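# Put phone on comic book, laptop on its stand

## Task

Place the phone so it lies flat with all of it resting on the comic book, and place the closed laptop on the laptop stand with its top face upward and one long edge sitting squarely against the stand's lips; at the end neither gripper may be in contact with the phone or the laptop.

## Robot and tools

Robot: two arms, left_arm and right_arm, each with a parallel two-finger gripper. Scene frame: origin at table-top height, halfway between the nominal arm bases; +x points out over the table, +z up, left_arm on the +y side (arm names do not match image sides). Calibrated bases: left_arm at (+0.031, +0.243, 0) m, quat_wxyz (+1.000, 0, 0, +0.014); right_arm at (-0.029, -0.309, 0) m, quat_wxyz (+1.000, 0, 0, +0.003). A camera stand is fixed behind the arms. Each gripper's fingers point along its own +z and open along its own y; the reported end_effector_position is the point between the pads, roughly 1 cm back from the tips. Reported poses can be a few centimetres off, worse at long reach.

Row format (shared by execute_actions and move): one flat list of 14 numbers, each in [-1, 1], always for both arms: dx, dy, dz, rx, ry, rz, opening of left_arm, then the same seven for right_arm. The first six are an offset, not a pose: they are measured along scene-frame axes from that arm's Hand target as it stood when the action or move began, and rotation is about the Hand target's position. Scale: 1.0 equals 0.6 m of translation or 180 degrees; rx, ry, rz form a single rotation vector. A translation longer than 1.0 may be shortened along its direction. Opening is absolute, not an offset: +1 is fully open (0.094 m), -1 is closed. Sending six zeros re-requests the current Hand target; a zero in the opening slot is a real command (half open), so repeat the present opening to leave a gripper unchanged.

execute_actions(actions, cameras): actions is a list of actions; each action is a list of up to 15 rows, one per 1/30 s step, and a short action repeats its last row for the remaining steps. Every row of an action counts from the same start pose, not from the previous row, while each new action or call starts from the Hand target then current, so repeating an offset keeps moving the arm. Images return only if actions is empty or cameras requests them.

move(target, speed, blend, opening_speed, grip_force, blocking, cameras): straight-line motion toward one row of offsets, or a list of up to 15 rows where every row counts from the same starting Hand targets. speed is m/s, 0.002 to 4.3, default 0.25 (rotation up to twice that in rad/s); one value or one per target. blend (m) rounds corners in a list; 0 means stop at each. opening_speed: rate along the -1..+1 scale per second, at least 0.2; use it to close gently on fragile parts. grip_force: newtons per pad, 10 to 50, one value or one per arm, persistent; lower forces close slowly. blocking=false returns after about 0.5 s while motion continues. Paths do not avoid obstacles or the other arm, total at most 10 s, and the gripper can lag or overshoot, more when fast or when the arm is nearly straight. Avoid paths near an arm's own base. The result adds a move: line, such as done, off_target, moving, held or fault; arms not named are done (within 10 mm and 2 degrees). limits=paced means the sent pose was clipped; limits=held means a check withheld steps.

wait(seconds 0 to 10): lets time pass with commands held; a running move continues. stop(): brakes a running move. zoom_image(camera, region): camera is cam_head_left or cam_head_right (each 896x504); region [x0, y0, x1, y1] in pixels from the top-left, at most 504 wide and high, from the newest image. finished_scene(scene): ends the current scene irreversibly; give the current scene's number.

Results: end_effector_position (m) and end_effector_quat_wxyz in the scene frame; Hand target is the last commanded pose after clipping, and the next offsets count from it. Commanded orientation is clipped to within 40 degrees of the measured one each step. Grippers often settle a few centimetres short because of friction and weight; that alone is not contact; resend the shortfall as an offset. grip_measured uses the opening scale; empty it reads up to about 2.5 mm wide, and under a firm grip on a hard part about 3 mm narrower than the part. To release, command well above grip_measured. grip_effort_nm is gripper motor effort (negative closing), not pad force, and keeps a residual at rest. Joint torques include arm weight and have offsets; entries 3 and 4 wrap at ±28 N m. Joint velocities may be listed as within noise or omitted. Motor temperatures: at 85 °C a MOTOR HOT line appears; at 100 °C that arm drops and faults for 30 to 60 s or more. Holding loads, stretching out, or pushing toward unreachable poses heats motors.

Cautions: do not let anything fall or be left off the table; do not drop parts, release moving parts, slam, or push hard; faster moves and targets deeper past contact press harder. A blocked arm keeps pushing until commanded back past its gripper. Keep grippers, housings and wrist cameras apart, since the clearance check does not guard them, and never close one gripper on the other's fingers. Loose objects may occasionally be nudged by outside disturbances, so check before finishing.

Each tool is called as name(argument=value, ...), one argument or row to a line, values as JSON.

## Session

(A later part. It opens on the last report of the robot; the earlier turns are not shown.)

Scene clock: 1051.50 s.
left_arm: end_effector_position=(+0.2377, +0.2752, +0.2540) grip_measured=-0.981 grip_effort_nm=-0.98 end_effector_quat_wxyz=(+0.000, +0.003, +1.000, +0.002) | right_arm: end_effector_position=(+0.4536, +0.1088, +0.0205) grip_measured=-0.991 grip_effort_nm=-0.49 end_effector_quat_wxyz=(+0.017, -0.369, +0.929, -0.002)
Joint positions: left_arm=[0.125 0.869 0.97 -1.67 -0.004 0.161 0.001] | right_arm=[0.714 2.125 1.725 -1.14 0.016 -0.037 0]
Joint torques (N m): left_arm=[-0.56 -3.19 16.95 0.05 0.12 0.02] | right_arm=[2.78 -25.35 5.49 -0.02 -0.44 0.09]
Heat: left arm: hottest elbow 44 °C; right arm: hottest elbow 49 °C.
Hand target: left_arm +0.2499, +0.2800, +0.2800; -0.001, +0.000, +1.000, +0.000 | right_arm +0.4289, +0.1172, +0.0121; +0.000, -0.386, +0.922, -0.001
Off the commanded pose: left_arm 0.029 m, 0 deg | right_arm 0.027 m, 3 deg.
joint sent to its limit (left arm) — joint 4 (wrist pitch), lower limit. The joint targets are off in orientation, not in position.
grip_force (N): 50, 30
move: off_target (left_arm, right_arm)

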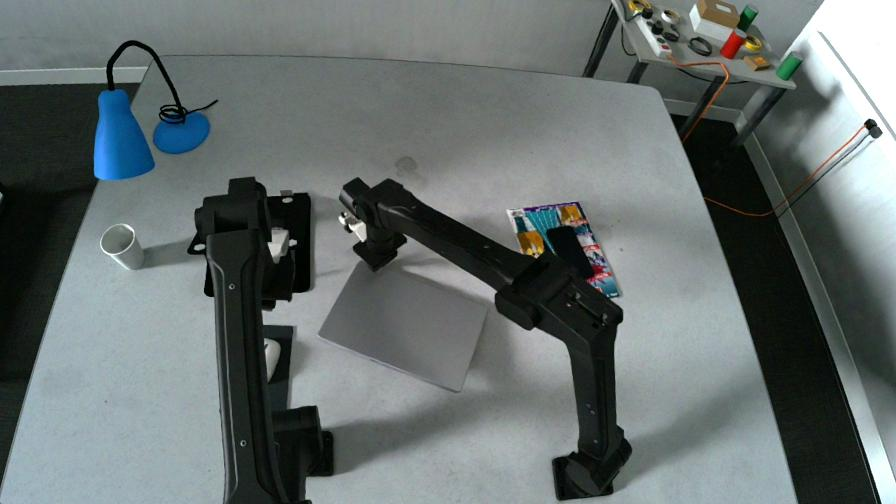

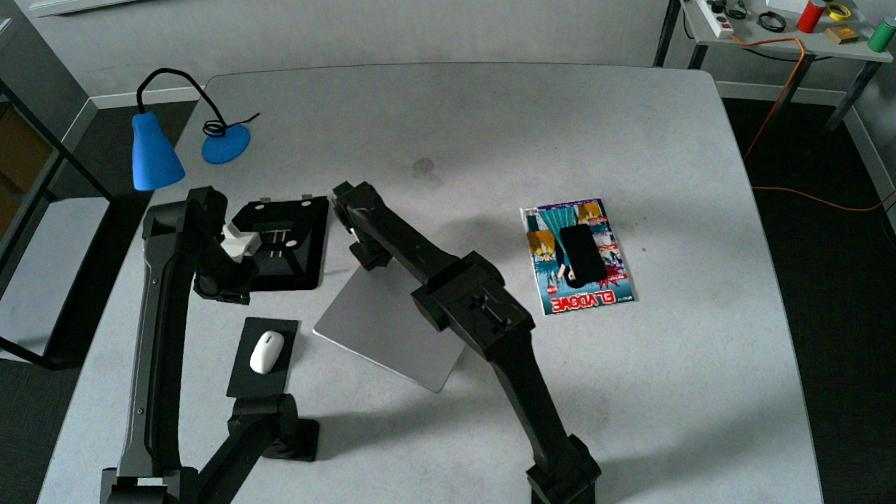

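move(
  target=[
    [0, 0, 0, 0, 0, 0, -1.0, 0.0767, -0.02, 0.03, 0, 0, 0, -1.0],
    [0, 0, 0, 0, 0, 0, -1.0, 0.0517, -0.0283, 0.2133, 0, 0, 0, -1.0],
    [0, 0, 0, 0, 0, 0, -1.0, -0.5233, -0.245, 0.2133, 0, 0, 0.1667, -1.0],
    [0, 0, 0, 0, 0, 0, -1.0, -0.5233, -0.2533, 0.03, 0, 0, 0.1667, -1.0],
  ],
  speed=[0.12, 0.2, 0.3, 0.15],
  blend=[0.01, 0.04, 0.03, 0],
  cameras=["all"],
)

Scene clock: 1085.57 s.
left_arm: end_effector_position=(+0.2377, +0.2752, +0.2540) grip_measured=-0.981 grip_effort_nm=-0.98 end_effector_quat_wxyz=(+0.000, +0.003, +1.000, +0.002) | right_arm: end_effector_position=(+0.1182, -0.0333, +0.0381) grip_measured=-0.991 grip_effort_nm=-0.49 end_effector_quat_wxyz=(+0.007, -0.612, +0.791, +0.003)
Joint positions: left_arm=[0.125 0.869 0.97 -1.67 -0.004 0.161 0.001] | right_arm=[1.077 1.345 0.703 -0.914 0 -0.234 0]
Joint torques (N m): left_arm=[-0.62 -3.02 16.88 -0.13 0.11 0.14] | right_arm=[1.14 -8.64 6.04 0.59 0.08 0.21]
Motor temperatures (°C): left_arm=[22 25 46 24 26 23 31] | right_arm=[26 41 45 25 24 23 25]
Heat: left arm: hottest elbow 46 °C; right arm: hottest elbow 45 °C.
Hand target: left_arm +0.2499, +0.2800, +0.2800; -0.001, +0.000, +1.000, +0.000 | right_arm +0.1149, -0.0349, +0.0300; +0.000, -0.612, +0.791, -0.001
Off the commanded pose: left_arm 0.029 m, 0 deg | right_arm 0.009 m, 1 deg.
joint sent to its limit (left arm) — joint 4 (wrist pitch), lower limit. The joint targets are off in orientation, not in position.
grip_force (N): 50, 30
move: off_target (left_arm)

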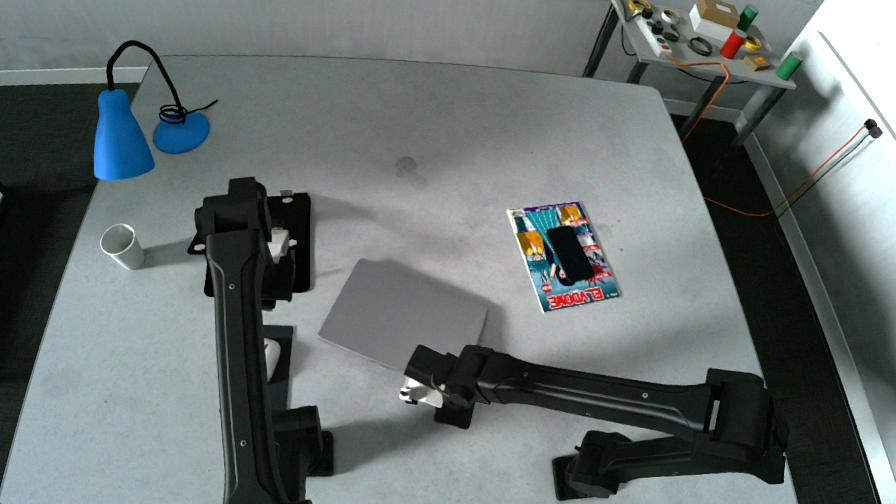

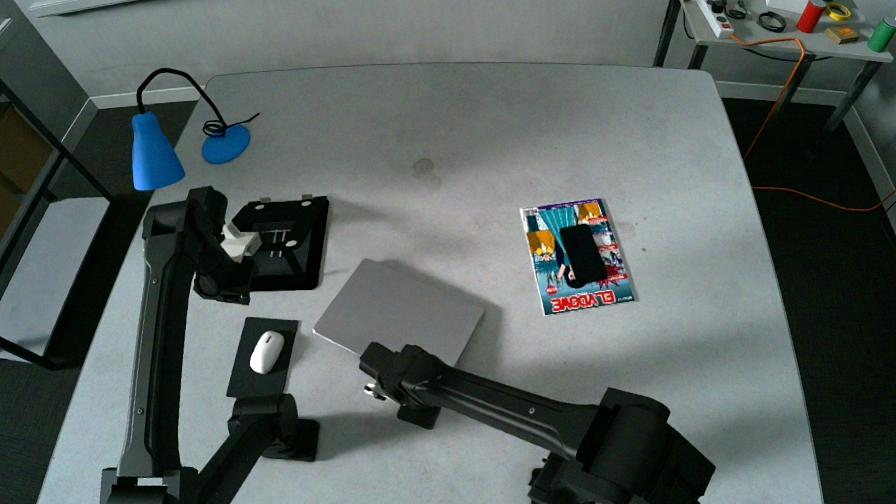

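move(
  target=[
    [0, 0, 0, 0, 0, 0, -1.0, 0.0218, 0.0332, -0.03, 0, 0, 0, -1.0],
    [0, 0, 0, 0, 0, 0, -1.0, 0.0495, 0.0165, -0.03, 0, 0, 0, -1.0],
    [0, 0, 0, 0, 0, 0, -1.0, 0.1085, -0.0502, -0.03, 0, 0, 0, -1.0],
    [0, 0, 0, 0, 0, 0, -1.0, 0.2043, -0.1052, -0.03, 0, 0, 0, -1.0],
  ],
  speed=[0.1, 0.06, 0.1, 0.1],
  blend=[0, 0.01, 0.02, 0],
  cameras=["all"],
)

Scene clock: 1113.43 s.
left_arm: end_effector_position=(+0.2377, +0.2752, +0.2540) grip_measured=-0.981 grip_effort_nm=-0.98 end_effector_quat_wxyz=(+0.000, +0.003, +1.000, +0.002) | right_arm: end_effector_position=(+0.2155, -0.1058, +0.0105) grip_measured=-0.991 grip_effort_nm=-0.49 end_effector_quat_wxyz=(-0.010, -0.618, +0.786, +0.003)
Joint positions: left_arm=[0.125 0.869 0.97 -1.67 -0.004 0.161 0.001] | right_arm=[0.688 1.44 0.704 -0.854 -0.006 -0.639 0]
Joint torques (N m): left_arm=[0.15 -3.43 16.76 -0.14 0.14 0.11] | right_arm=[-0.79 -8.18 9.36 0.44 0.25 0.11]
Heat: left arm: hottest elbow 47 °C; right arm: hottest elbow 42 °C.
Hand target: left_arm +0.2499, +0.2800, +0.2800; -0.001, +0.000, +1.000, +0.000 | right_arm +0.2375, -0.0980, +0.0121; +0.000, -0.612, +0.791, -0.001
Off the commanded pose: left_arm 0.029 m, 0 deg | right_arm 0.023 m, 1 deg.
joint sent to its limit (left arm) — joint 4 (wrist pitch), lower limit. The joint targets are off in orientation, not in position.
grip_force (N): 50, 30
move: off_target (left_arm, right_arm); blend cut to 0.0097 m at target 2

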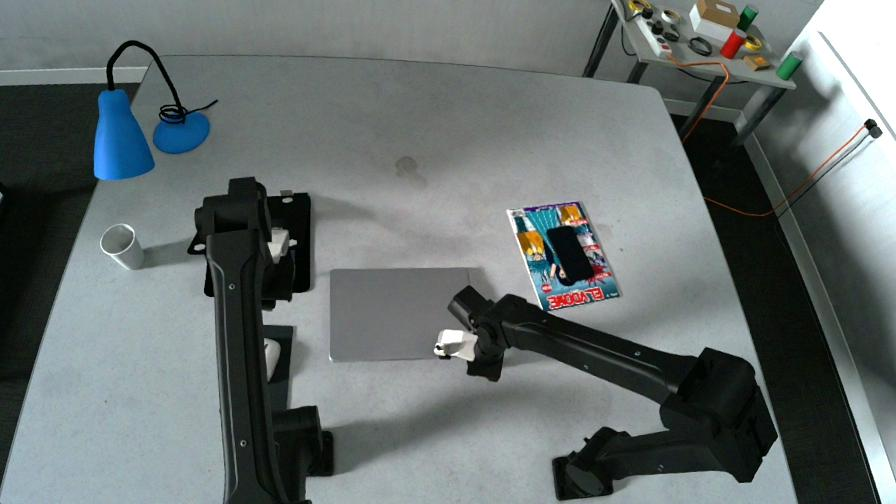

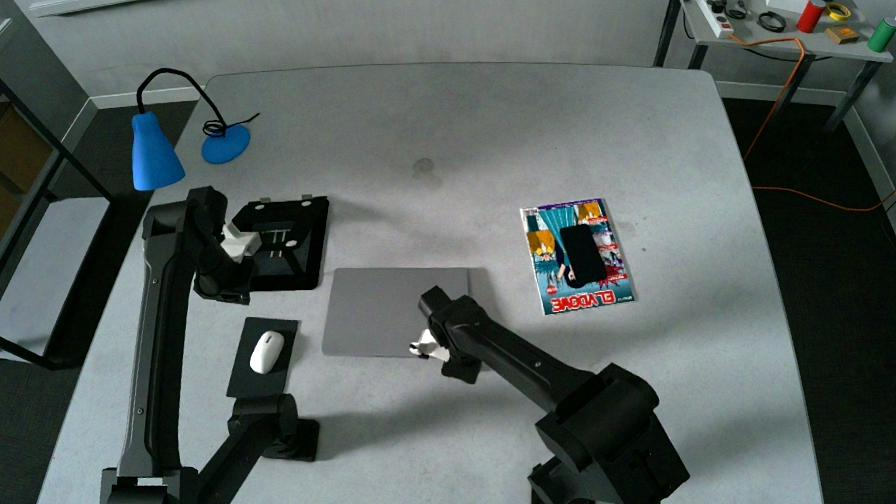

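move(
  target=[
    [0, 0, 0, 0, 0, 0, -1.0, -0.0875, -0.0033, 0.0132, 0, 0, 0, -1.0],
    [0, 0, 0, 0, 0, 0, -1.0, -0.0792, -0.0533, 0.1965, 0, 0, 0, -1.0],
    [0.1368, -0.03, -0.2667, -0.135, -0.0982, 0.0214, -1.0, 0.1658, -0.17, 0.1965, 0.249, -0.0313, 0.0768, 1.0],
  ],
  speed=[0.12, 0.2, 0.25],
  blend=[0.01, 0.04, 0],
  grip_force=[50, 50],
  cameras=["all"],
)

Scene clock: 1207.37 s.
left_arm: end_effector_position=(+0.3322, +0.2582, +0.1250) grip_measured=-0.981 grip_effort_nm=-0.98 end_effector_quat_wxyz=(+0.151, -0.027, +0.966, -0.209) | right_arm: end_effector_position=(+0.3161, -0.1964, +0.1194) grip_measured=+0.998 grip_effort_nm=0.07 end_effector_quat_wxyz=(-0.261, +0.651, -0.656, -0.280)
Joint positions: left_arm=[0.3 1.06 0.669 -0.998 0.491 0.227 0.001] | right_arm=[-0.033 1.407 0.86 -1.082 -0.783 -1.615 0.094]
Joint torques (N m): left_arm=[0.15 -6.36 9.07 1.24 0.41 0.01] | right_arm=[-0.09 -9.99 10.84 -0.31 -0.53 0.08]
Motor temperatures (°C): left_arm=[22 25 48 24 26 23 31] | right_arm=[26 34 47 25 24 23 25]
Heat: left arm: hottest elbow 48 °C; right arm: hottest elbow 47 °C.
Hand target: left_arm +0.3322, +0.2620, +0.1201; +0.152, -0.033, +0.965, -0.210 | right_arm +0.3370, -0.2000, +0.1300; -0.271, +0.653, -0.653, -0.271
Off the commanded pose: left_arm 0.006 m, 1 deg | right_arm 0.024 m, 2 deg.
move: off_target (right_arm); target 3's new opening was sent with right_arm's hand 0.024 m and 2 deg from that target

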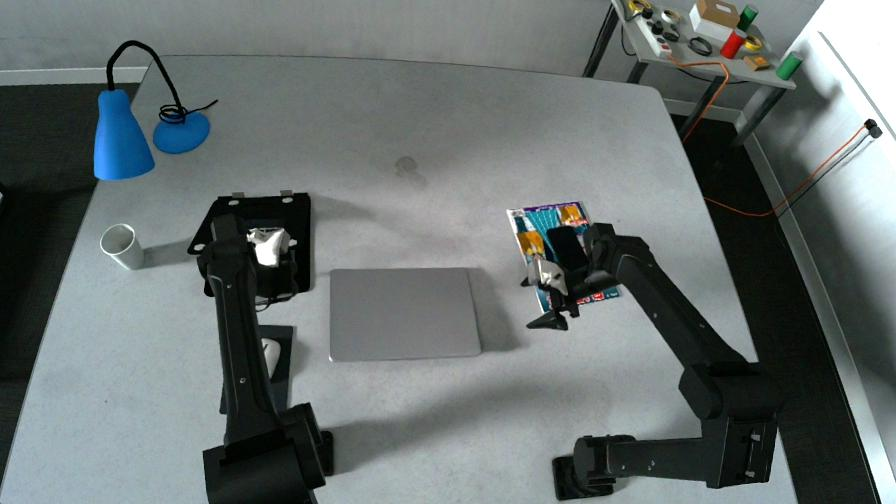

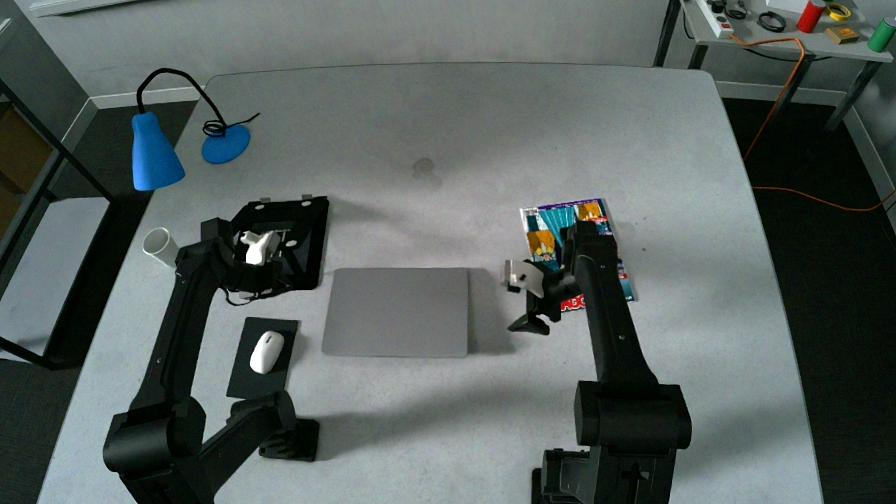

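move(
  target=[0.0047, -0.0067, -0.18, 0, 0, 0, -1.0, 0.025, 0, -0.1833, 0, 0, 0, 1.0],
  speed=0.12,
  cameras=["all"],
)

zoom_image(
  camera="cam_head_right",
  region=[270, 240, 560, 390],
)

zoom_image(
  camera="cam_head_left",
  region=[270, 240, 560, 390],
)

Scene clock: 1227.07 s.
left_arm: end_effector_position=(+0.3363, +0.2596, +0.0165) grip_measured=-0.981 grip_effort_nm=-0.98 end_effector_quat_wxyz=(+0.154, -0.031, +0.965, -0.208) | right_arm: end_effector_position=(+0.3546, -0.1977, +0.0289) grip_measured=+0.999 grip_effort_nm=0.07 end_effector_quat_wxyz=(-0.274, +0.657, -0.650, -0.266)
Joint positions: left_arm=[0.3 1.298 0.499 -0.581 0.491 0.217 0.001] | right_arm=[-0.033 1.652 0.843 -0.782 -0.784 -1.617 0.094]
Joint torques (N m): left_arm=[-1.26 -7.36 6.94 1.17 0.32 -0.06] | right_arm=[-0.03 -12.51 5.07 0.47 -0.53 0.11]
Heat: left arm: hottest elbow 44 °C; right arm: hottest elbow 46 °C.
Hand target: left_arm +0.3349, +0.2579, +0.0121; +0.152, -0.033, +0.965, -0.210 | right_arm +0.3520, -0.2000, +0.0201; -0.271, +0.653, -0.653, -0.271
Off the commanded pose: left_arm 0.005 m, 0 deg | right_arm 0.009 m, 1 deg.
move: done

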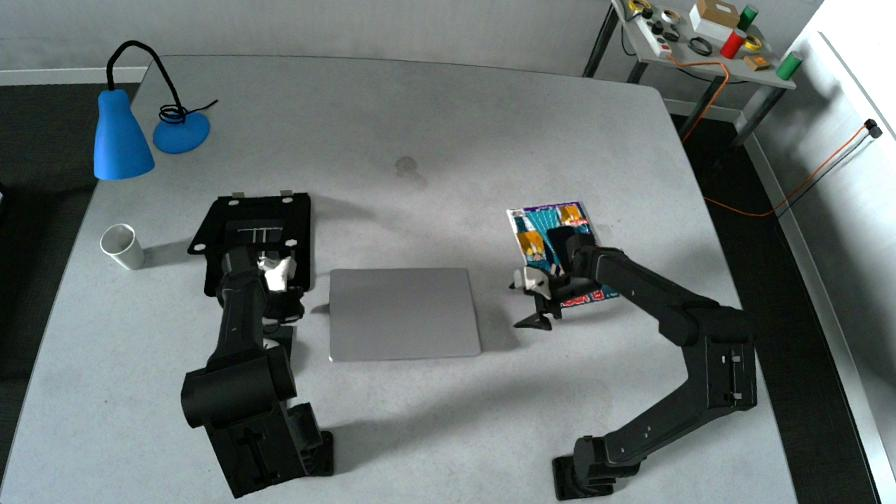

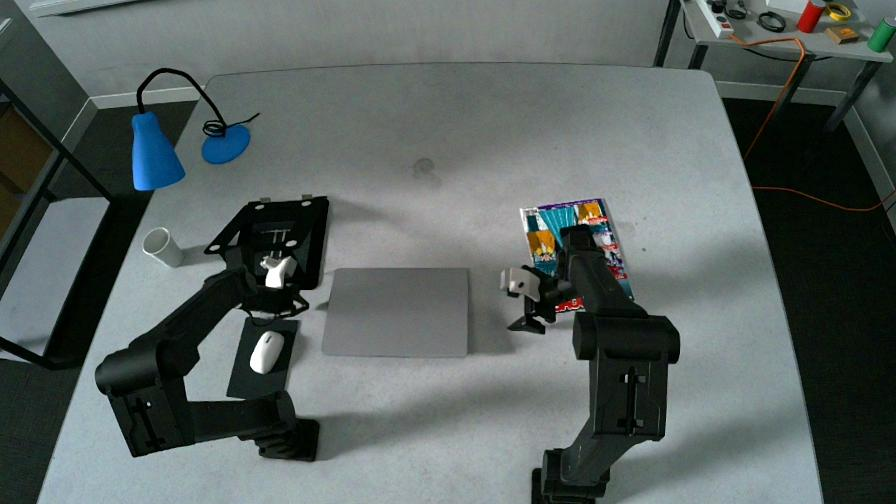

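Scaled by 1.738.

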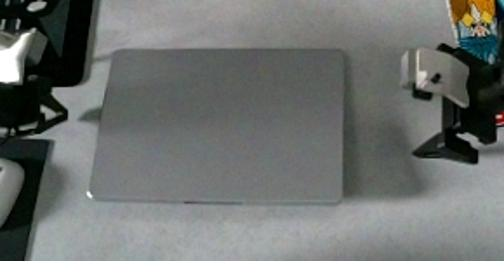

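Scaled by 1.738.

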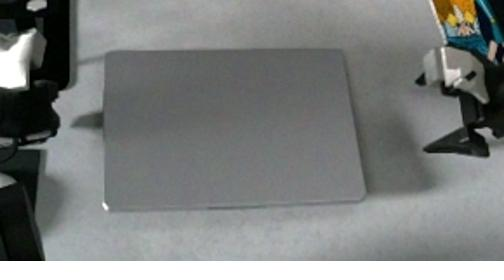

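move(
  target=[
    [-0.0167, -0.02, 0, 0, 0, 0, -1.0, -0.01, 0, -0.0302, 0, 0, 0, 1.0],
    [-0.0167, -0.045, 0, 0, 0, 0, -1.0, -0.01, 0.1167, -0.0302, 0, 0, 0, 1.0],
  ],
  speed=[0.1, 0.08],
  blend=[0, 0],
  cameras=["all"],
)

zoom_image(
  camera="cam_head_right",
  region=[270, 240, 560, 390],
)

Scene clock: 1237.80 s.
left_arm: end_effector_position=(+0.3255, +0.2353, +0.0111) grip_measured=-0.981 grip_effort_nm=-0.98 end_effector_quat_wxyz=(+0.146, -0.039, +0.966, -0.211) | right_arm: end_effector_position=(+0.3582, -0.1346, +0.0141) grip_measured=+0.999 grip_effort_nm=0.07 end_effector_quat_wxyz=(-0.286, +0.652, -0.650, -0.267)
Joint positions: left_arm=[0.222 1.264 0.451 -0.541 0.476 0.117 0.001] | right_arm=[0.125 1.673 0.801 -0.532 -0.789 -1.373 0.094]
Joint torques (N m): left_arm=[-3.25 -9.11 6.79 1.26 0.15 -0.03] | right_arm=[1.9 -13.63 3.93 0.85 0.03 0.24]
Motor temperatures (°C): left_arm=[22 25 43 24 26 23 31] | right_arm=[26 35 44 25 24 23 25]
Heat: left arm: hottest elbow 43 °C; right arm: hottest elbow 44 °C.
Hand target: left_arm +0.3248, +0.2310, +0.0120; +0.152, -0.033, +0.965, -0.210 | right_arm +0.3461, -0.1300, +0.0019; -0.271, +0.653, -0.653, -0.271
Off the commanded pose: left_arm 0.004 m, 1 deg | right_arm 0.018 m, 2 deg.
move: off_target (right_arm)

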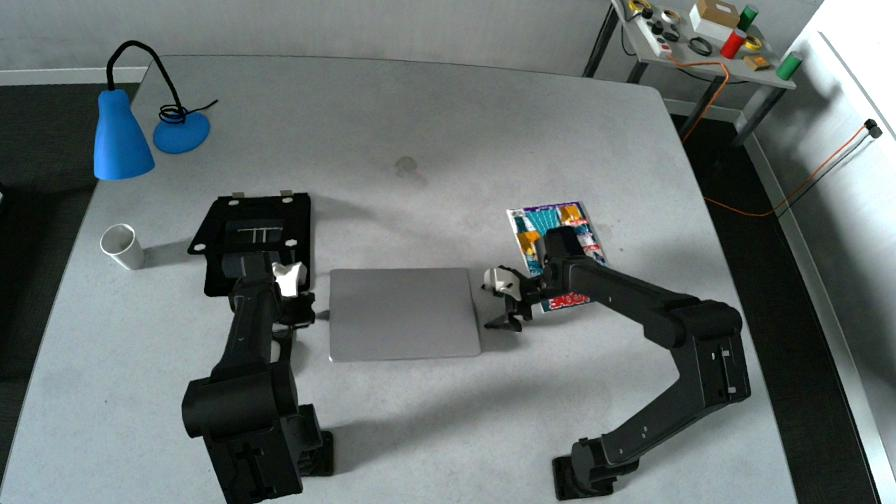

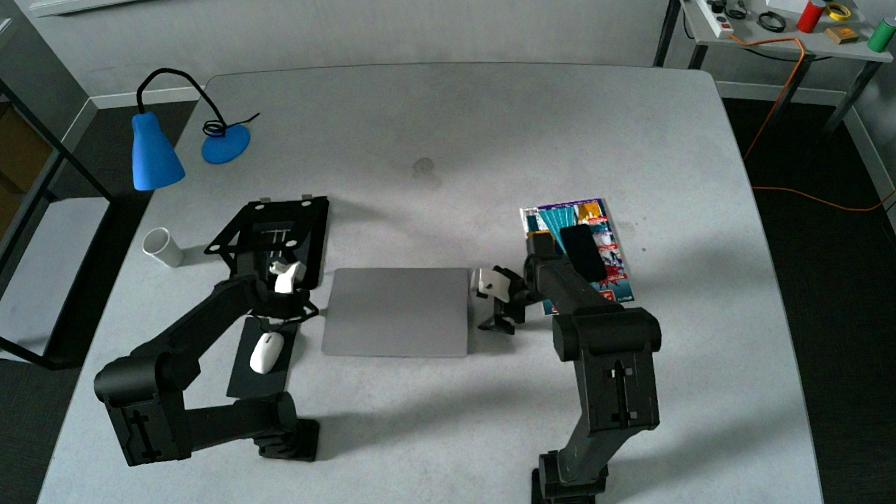

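Scaled by 1.738.

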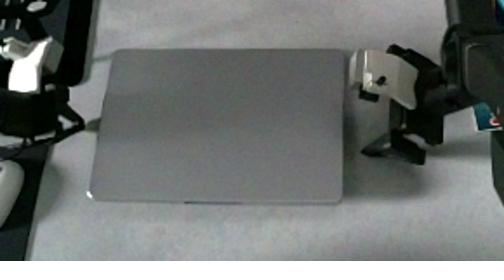

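move(
  target=[0, -0.0267, 0.0067, 0, 0, 0, -1.0, -0.0183, 0.0417, 0, 0, 0, 0, 1.0],
  speed=0.04,
)

Scene clock: 1244.70 s.
left_arm: end_effector_position=(+0.3248, +0.2190, +0.0144) grip_measured=-0.981 grip_effort_nm=-0.98 end_effector_quat_wxyz=(+0.144, -0.039, +0.966, -0.211) | right_arm: end_effector_position=(+0.3499, -0.1100, +0.0143) grip_measured=+0.999 grip_effort_nm=0.07 end_effector_quat_wxyz=(-0.286, +0.649, -0.652, -0.266)
Joint positions: left_arm=[0.157 1.237 0.441 -0.53 0.46 0.048 0.001] | right_arm=[0.192 1.655 0.772 -0.451 -0.775 -1.272 0.094]
Joint torques (N m): left_arm=[-3.31 -9 6.94 1.24 0.12 -0.04] | right_arm=[2.08 -13.33 3.7 0.83 -0.03 0.19]
Heat: left arm: hottest elbow 42 °C; right arm: hottest elbow 44 °C.
Hand target: left_arm +0.3248, +0.2150, +0.0160; +0.152, -0.033, +0.965, -0.210 | right_arm +0.3350, -0.1050, +0.0019; -0.271, +0.653, -0.653, -0.271
Off the commanded pose: left_arm 0.004 m, 1 deg | right_arm 0.020 m, 2 deg.
move: off_target (right_arm)

move(
  target=[0, -0.0333, 0, 0, 0, 0, -1.0, -0.01, 0.0333, 0, 0, 0, 0, 1.0],
  speed=0.03,
)

Scene clock: 1247.73 s.
left_arm: end_effector_position=(+0.3254, +0.2033, +0.0138) grip_measured=-0.981 grip_effort_nm=-0.98 end_effector_quat_wxyz=(+0.145, -0.042, +0.967, -0.205) | right_arm: end_effector_position=(+0.3481, -0.1036, +0.0148) grip_measured=+0.999 grip_effort_nm=0.07 end_effector_quat_wxyz=(-0.287, +0.644, -0.661, -0.257)
Joint positions: left_arm=[0.086 1.223 0.427 -0.494 0.429 -0.035 0.001] | right_arm=[0.216 1.638 0.754 -0.407 -0.75 -1.213 0.094]
Joint torques (N m): left_arm=[-2.67 -8.88 7.01 1.31 0.46 -0.09] | right_arm=[4.25 -12.4 4.04 1.26 -0.41 0.32]
Heat: left arm: hottest elbow 41 °C; right arm: hottest elbow 43 °C.
Hand target: left_arm +0.3249, +0.1950, +0.0161; +0.152, -0.033, +0.965, -0.210 | right_arm +0.3290, -0.0850, +0.0018; -0.271, +0.653, -0.653, -0.271
Off the commanded pose: left_arm 0.009 m, 1 deg | right_arm 0.030 m, 3 deg.
move: off_target (right_arm)

move(
  target=[0, -0.0333, 0, 0, 0, 0, -1.0, 0, 0.0167, 0, 0, 0, 0, 1.0],
  speed=0.03,
  cameras=["all"],
)

zoom_image(
  camera="cam_head_right",
  region=[270, 240, 560, 390],
)

Scene clock: 1252.20 s.
left_arm: end_effector_position=(+0.3289, +0.2023, +0.0128) grip_measured=-0.981 grip_effort_nm=-0.98 end_effector_quat_wxyz=(+0.153, -0.057, +0.969, -0.184) | right_arm: end_effector_position=(+0.3483, -0.1030, +0.0149) grip_measured=+0.999 grip_effort_nm=0.07 end_effector_quat_wxyz=(-0.285, +0.640, -0.666, -0.254)
Joint positions: left_arm=[0.049 1.211 0.42 -0.463 0.371 -0.1 0.001] | right_arm=[0.22 1.633 0.75 -0.398 -0.739 -1.193 0.094]
Joint torques (N m): left_arm=[-6.65 -7.41 7.12 1.36 1.75 -0.22] | right_arm=[5.6 -11.93 4.42 1.69 -0.55 0.45]
Heat: left arm: hottest elbow 41 °C; right arm: hottest elbow 43 °C.
Hand target: left_arm +0.3249, +0.1750, +0.0161; +0.152, -0.033, +0.965, -0.210 | right_arm +0.3291, -0.0750, +0.0019; -0.271, +0.653, -0.653, -0.271
Off the commanded pose: left_arm 0.028 m, 4 deg | right_arm 0.036 m, 3 deg.
move: off_target (left_arm, right_arm)

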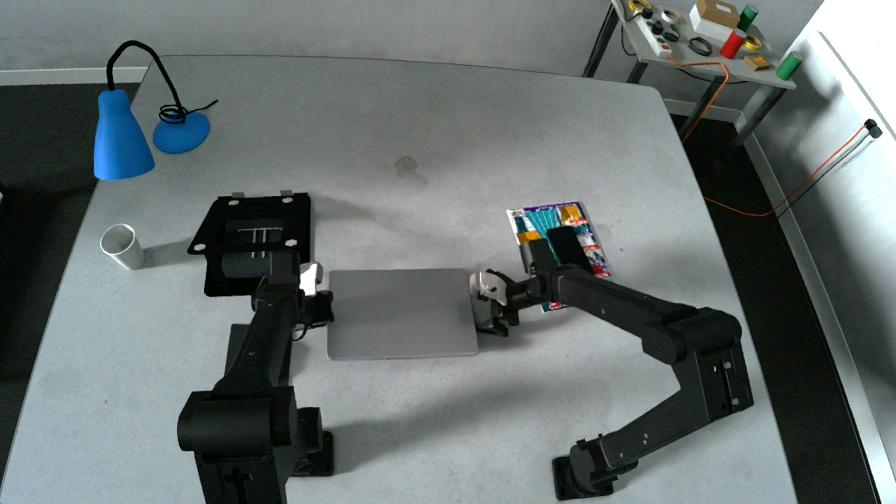

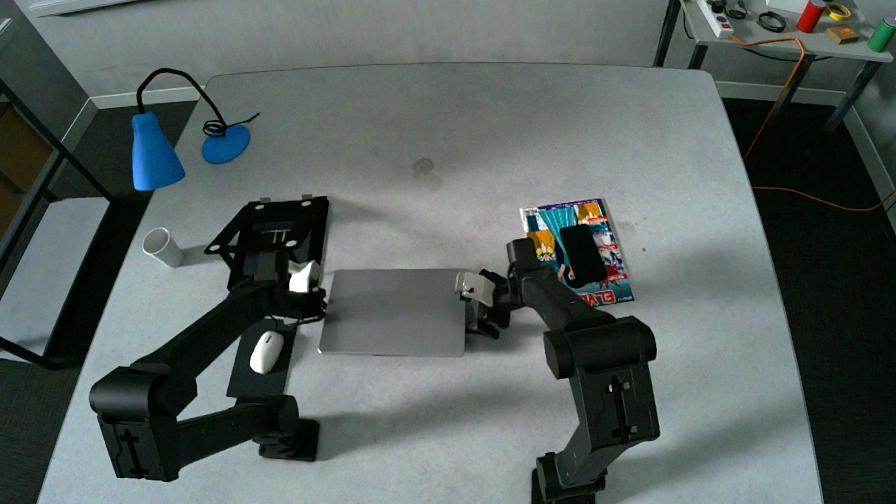

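Scaled by 1.738.

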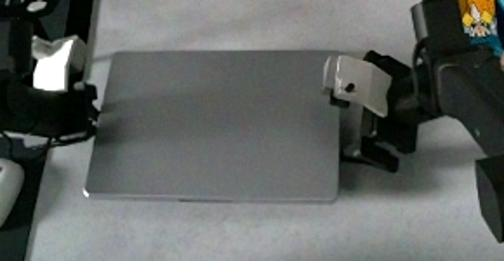

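move(
  target=[0, -0.0583, 0, 0, 0, 0, -1.0, 0, 0.0583, 0, 0, 0, 0, 1.0],
  speed=0.03,
)

Scene clock: 1260.30 s.
left_arm: end_effector_position=(+0.3338, +0.2025, +0.0126) grip_measured=-0.982 grip_effort_nm=-0.94 end_effector_quat_wxyz=(+0.165, -0.079, +0.972, -0.149) | right_arm: end_effector_position=(+0.3484, -0.1011, +0.0156) grip_measured=+0.999 grip_effort_nm=0.06 end_effector_quat_wxyz=(-0.280, +0.636, -0.678, -0.240)
Joint positions: left_arm=[-0.004 1.195 0.413 -0.43 0.275 -0.188 0.001] | right_arm=[0.237 1.617 0.742 -0.381 -0.699 -1.148 0.094]
Joint torques (N m): left_arm=[-11.28 -7.88 6.82 1.5 3.77 -0.46] | right_arm=[9.88 -10.05 5.75 2.88 -1.14 0.85]
Heat: left arm: hottest elbow 40 °C; right arm: hottest elbow 42 °C.
Hand target: left_arm +0.3249, +0.1400, +0.0161; +0.152, -0.033, +0.965, -0.210 | right_arm +0.3290, -0.0400, +0.0019; -0.271, +0.653, -0.653, -0.271
Off the commanded pose: left_arm 0.063 m, 9 deg | right_arm 0.066 m, 5 deg.
move: off_target (left_arm, right_arm)

move(
  target=[0, 0, 0.05, 0, 0, 0, -1.0, 0, 0, 0.08, 0, 0, 0, 1.0],
  speed=0.03,
  cameras=["all"],
)

zoom_image(
  camera="cam_head_right",
  region=[270, 240, 560, 390],
)

zoom_image(
  camera="cam_head_left",
  region=[270, 240, 560, 390],
)

Scene clock: 1265.73 s.
left_arm: end_effector_position=(+0.3193, +0.1969, +0.0210) grip_measured=-0.982 grip_effort_nm=-0.94 end_effector_quat_wxyz=(+0.148, -0.076, +0.975, -0.149) | right_arm: end_effector_position=(+0.3347, -0.1055, +0.0175) grip_measured=+0.999 grip_effort_nm=0.06 end_effector_quat_wxyz=(-0.252, +0.654, -0.676, -0.227)
Joint positions: left_arm=[-0.024 1.137 0.413 -0.519 0.273 -0.197 0.001] | right_arm=[0.252 1.585 0.741 -0.468 -0.65 -1.194 0.094]
Joint torques (N m): left_arm=[-10.64 -9.05 11.08 0.4 3.84 -0.51] | right_arm=[8.94 -15.56 8.91 0.75 -2.92 1.25]
Motor temperatures (°C): left_arm=[23 25 40 24 36 24 31] | right_arm=[26 35 42 25 26 24 25]
Heat: left arm: hottest elbow 40 °C; right arm: hottest elbow 42 °C.
Hand target: left_arm +0.3249, +0.1400, +0.0461; +0.152, -0.033, +0.965, -0.210 | right_arm +0.3290, -0.0399, +0.0499; -0.271, +0.653, -0.653, -0.271
Off the commanded pose: left_arm 0.062 m, 9 deg | right_arm 0.073 m, 6 deg.
move: off_target (left_arm, right_arm)

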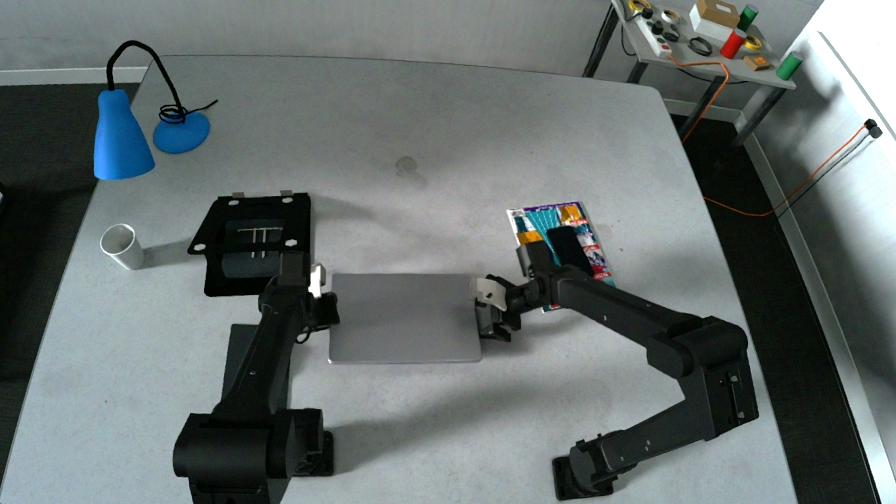

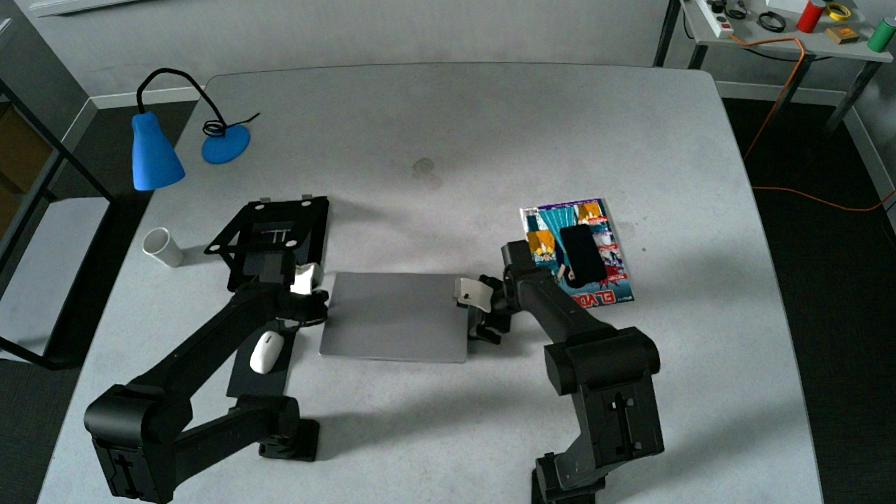

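Scaled by 1.738.

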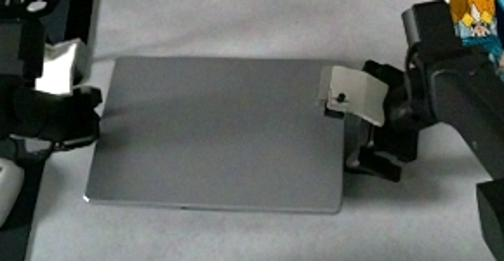

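Scaled by 1.738.

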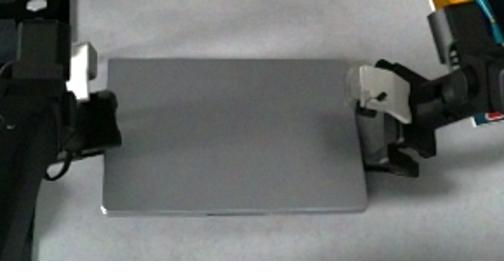

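move(
  target=[0.01, 0, 0.05, 0, 0, 0, -1.0, 0.02, 0, 0.05, 0, 0, 0, 1.0],
  speed=0.03,
  cameras=["all"],
)

zoom_image(
  camera="cam_head_right",
  region=[270, 240, 560, 390],
)

zoom_image(
  camera="cam_head_left",
  region=[270, 240, 560, 390],
)

Scene clock: 1273.27 s.
left_arm: end_effector_position=(+0.3037, +0.1928, +0.0334) grip_measured=-0.982 grip_effort_nm=-0.94 end_effector_quat_wxyz=(+0.127, -0.076, +0.977, -0.152) | right_arm: end_effector_position=(+0.3114, -0.1082, +0.0221) grip_measured=+0.999 grip_effort_nm=0.06 end_effector_quat_wxyz=(-0.216, +0.656, -0.679, -0.250)
Joint positions: left_arm=[-0.034 1.073 0.424 -0.634 0.28 -0.201 0.001] | right_arm=[0.258 1.559 0.741 -0.589 -0.656 -1.217 0.094]
Joint torques (N m): left_arm=[-9.7 -8 16.13 0.17 3.68 -0.44] | right_arm=[7.71 -16.73 12.82 0.91 -3.18 1.28]
Motor temperatures (°C): left_arm=[23 25 40 24 43 24 31] | right_arm=[27 35 42 25 32 24 25]
Heat: left arm: hottest wrist yaw 43 °C; right arm: hottest elbow 42 °C.
Hand target: left_arm +0.3308, +0.1400, +0.0761; +0.152, -0.033, +0.965, -0.210 | right_arm +0.3410, -0.0399, +0.0799; -0.271, +0.653, -0.653, -0.271
Off the commanded pose: left_arm 0.073 m, 9 deg | right_arm 0.094 m, 7 deg.
move: off_target (left_arm, right_arm)

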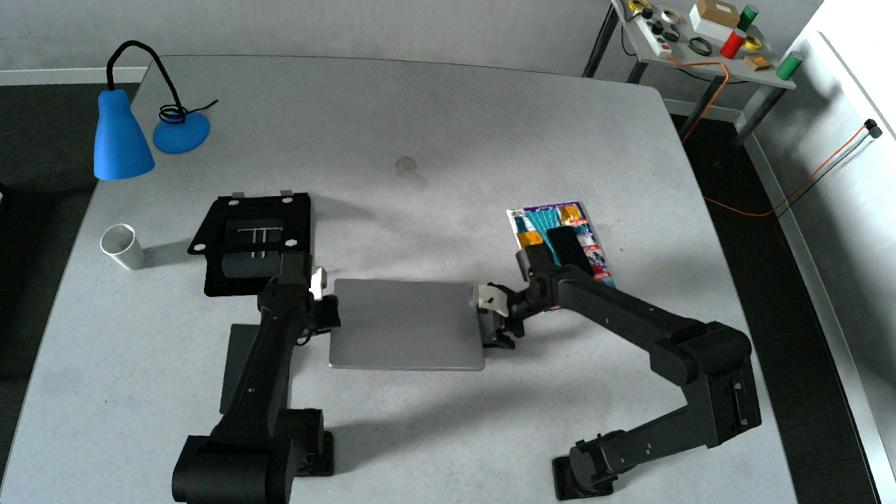

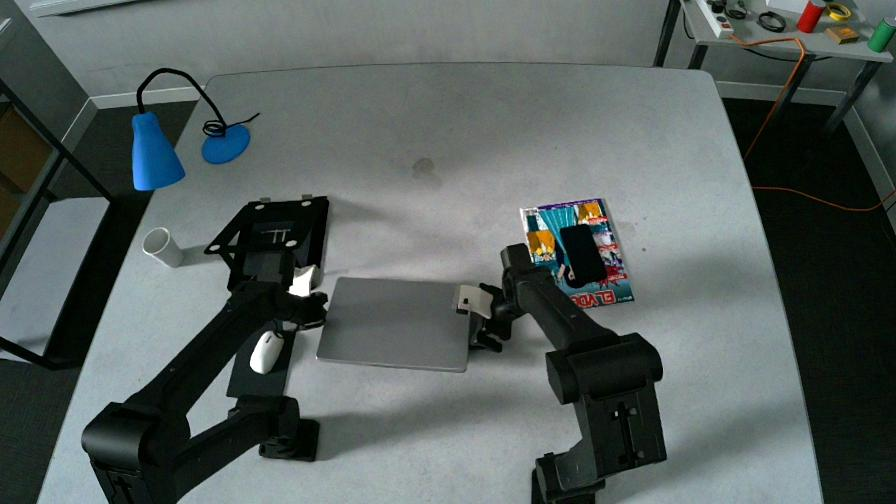

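Scaled by 1.738.

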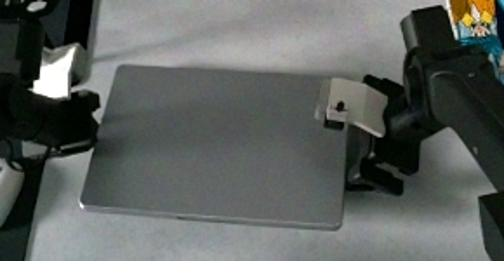

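Scaled by 1.738.

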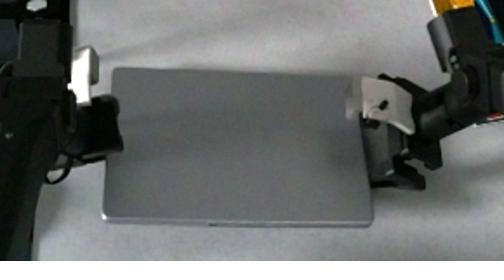

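move(
  target=[
    [0, 0, -0.0833, 0, 0, 0, -1.0, 0, 0, -0.0833, 0, 0, 0, 1.0],
    [0, 0.0833, -0.0833, 0, 0, 0, -1.0, 0, -0.09, -0.0833, 0, 0, 0, 1.0],
  ],
  speed=[0.05, 0.06],
  blend=[0.01, 0],
  cameras=["all"],
)

zoom_image(
  camera="cam_head_right",
  region=[270, 240, 560, 390],
)

Scene clock: 1288.03 s.
left_arm: end_effector_position=(+0.3256, +0.1959, +0.0190) grip_measured=-0.982 grip_effort_nm=-0.93 end_effector_quat_wxyz=(+0.151, -0.040, +0.968, -0.195) | right_arm: end_effector_position=(+0.3274, -0.1094, +0.0189) grip_measured=+0.999 grip_effort_nm=0.06 end_effector_quat_wxyz=(-0.254, +0.645, -0.671, -0.262)
Joint positions: left_arm=[0.043 1.191 0.424 -0.494 0.398 -0.074 0.001] | right_arm=[0.222 1.596 0.741 -0.507 -0.723 -1.226 0.094]
Joint torques (N m): left_arm=[-1.55 -6.83 9.8 0.35 1.27 0.05] | right_arm=[1.85 -12.22 8.66 0.47 -1.57 0.1]
Motor temperatures (°C): left_arm=[23 25 40 24 49 24 31] | right_arm=[27 36 44 25 39 25 25]
Heat: left arm: hottest wrist yaw 49 °C; right arm: hottest elbow 44 °C.
Hand target: left_arm +0.3309, +0.1900, +0.0261; +0.152, -0.033, +0.965, -0.210 | right_arm +0.3410, -0.0940, +0.0299; -0.271, +0.653, -0.653, -0.271
Off the commanded pose: left_arm 0.011 m, 2 deg | right_arm 0.023 m, 3 deg.
move: off_target (left_arm, right_arm)

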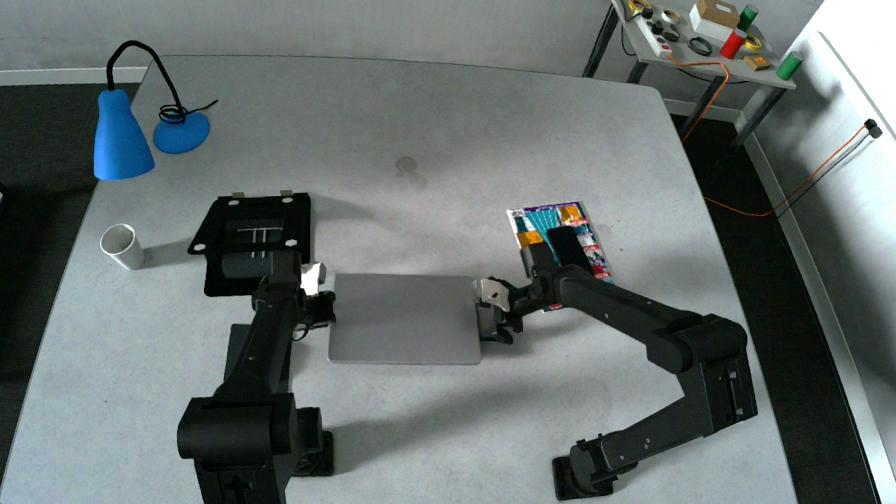

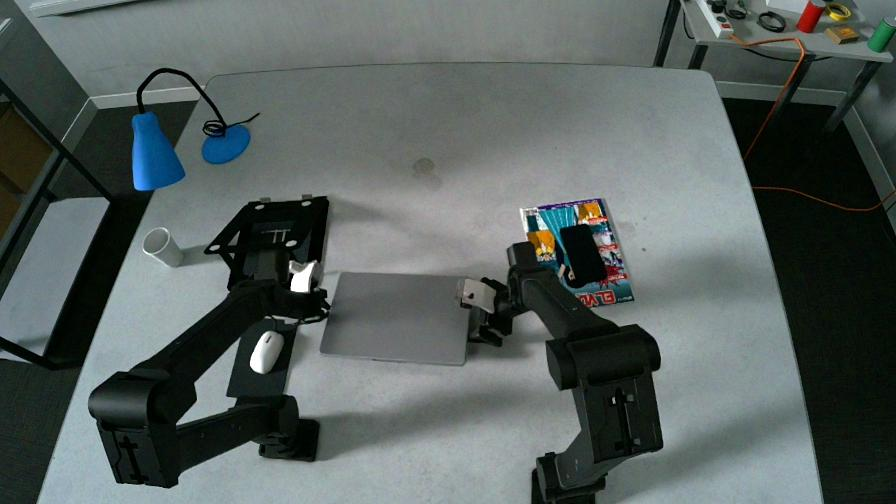

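Scaled by 1.738.

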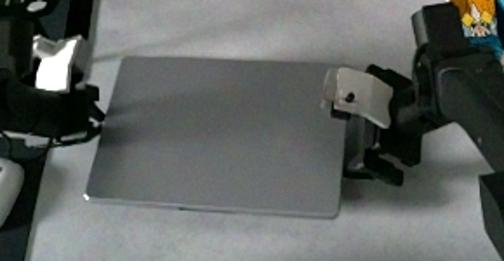

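zoom_image(
  camera="cam_head_left",
  region=[320, 335, 410, 380],
)

zoom_image(
  camera="cam_head_left",
  region=[400, 335, 500, 385],
)

zoom_image(
  camera="cam_head_right",
  region=[400, 330, 490, 375],
)

Scaled by 5.600.

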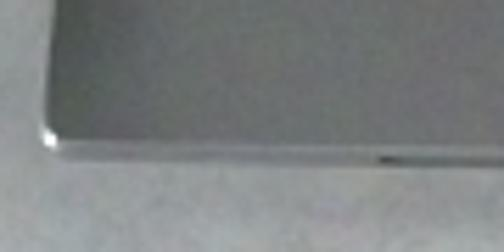

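Scaled by 5.040.

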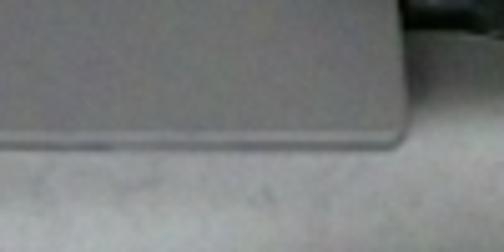

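Scaled by 5.600.

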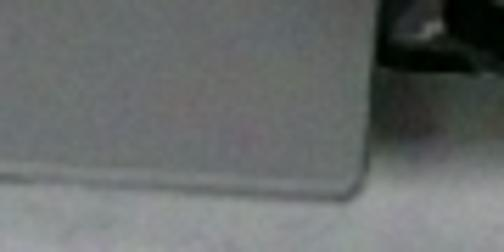

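move(
  target=[
    [-0.0098, 0.075, 0.0567, 0, 0, 0, -1.0, -0.01, -0.0933, 0.05, 0, 0, 0, 1.0],
    [-0.1015, 0.1833, 0.1733, 0.0808, 0.0268, -0.1056, -1.0, -0.1517, -0.0433, 0.2, -0.0979, 0.0979, -0.236, 1.0],
    [-0.1765, 0.2283, 0.1567, 0.1616, 0.0537, -0.2112, 1.0, -0.3183, 0.24, 0.1667, -0.1958, 0.1958, -0.4719, 1.0],
  ],
  speed=[0.12, 0.25, 0.25],
  blend=[0.02, 0.05, 0],
  grip_force=[25, 50],
  cameras=["all"],
)

Scene clock: 1753.07 s.
left_arm: end_effector_position=(+0.2223, +0.3230, +0.1112) grip_measured=+0.997 grip_effort_nm=0.13 end_effector_quat_wxyz=(-0.006, +0.302, +0.953, -0.007) | right_arm: end_effector_position=(+0.1439, +0.0296, +0.1177) grip_measured=+0.999 grip_effort_nm=0.05 end_effector_quat_wxyz=(-0.007, +0.001, +1.000, -0.011)
Joint positions: left_arm=[0.372 0.925 0.62 -1.285 0.002 1.013 0.094] | right_arm=[1.095 1.428 1.027 -1.195 -0.002 1.103 0.094]
Joint torques (N m): left_arm=[-1.03 -5.89 11.63 -0.29 -0.11 0.07] | right_arm=[1.26 -11.11 11.77 -0.29 0.1 0.22]
Motor temperatures (°C): left_arm=[22 25 38 23 36 23 30] | right_arm=[26 35 44 25 36 23 25]
Heat: left arm: hottest elbow 38 °C; right arm: hottest elbow 44 °C.
Hand target: left_arm +0.2249, +0.3269, +0.1200; +0.000, +0.301, +0.954, +0.000 | right_arm +0.1501, +0.0500, +0.1299; +0.000, +0.000, +1.000, +0.000
Off the commanded pose: left_arm 0.010 m, 1 deg | right_arm 0.025 m, 1 deg.
grip_force (N): 25, 50
move: off_target (right_arm)

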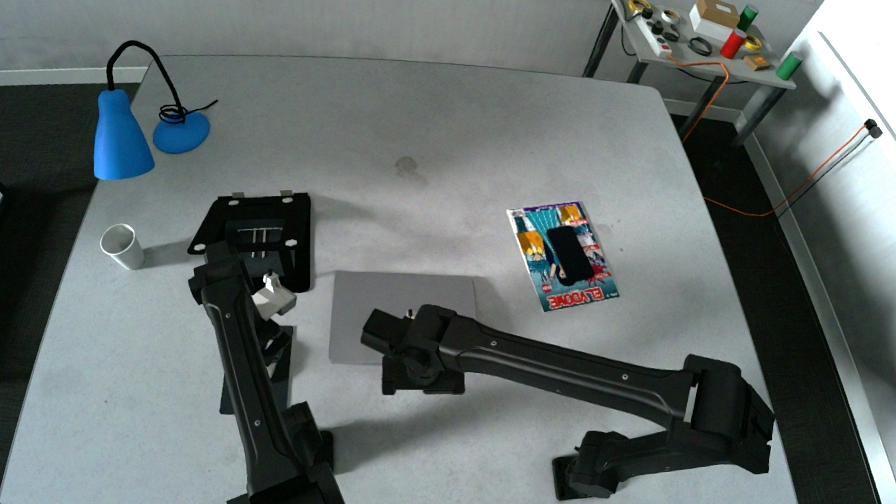

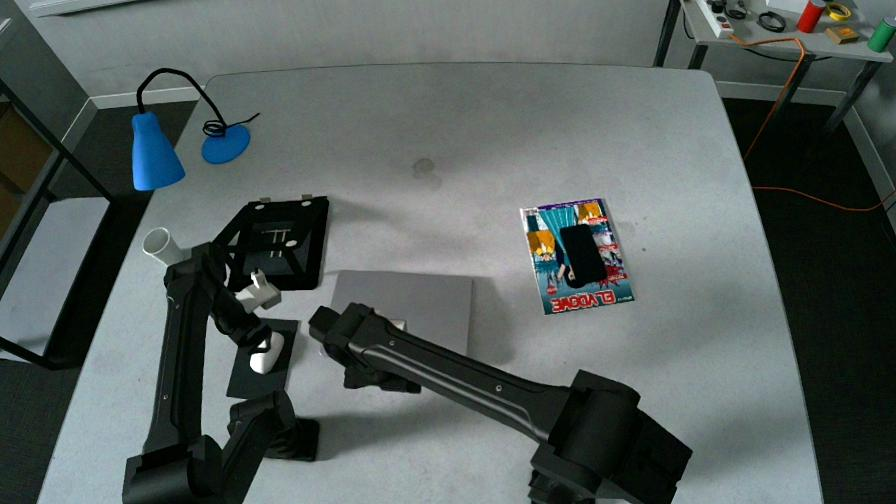

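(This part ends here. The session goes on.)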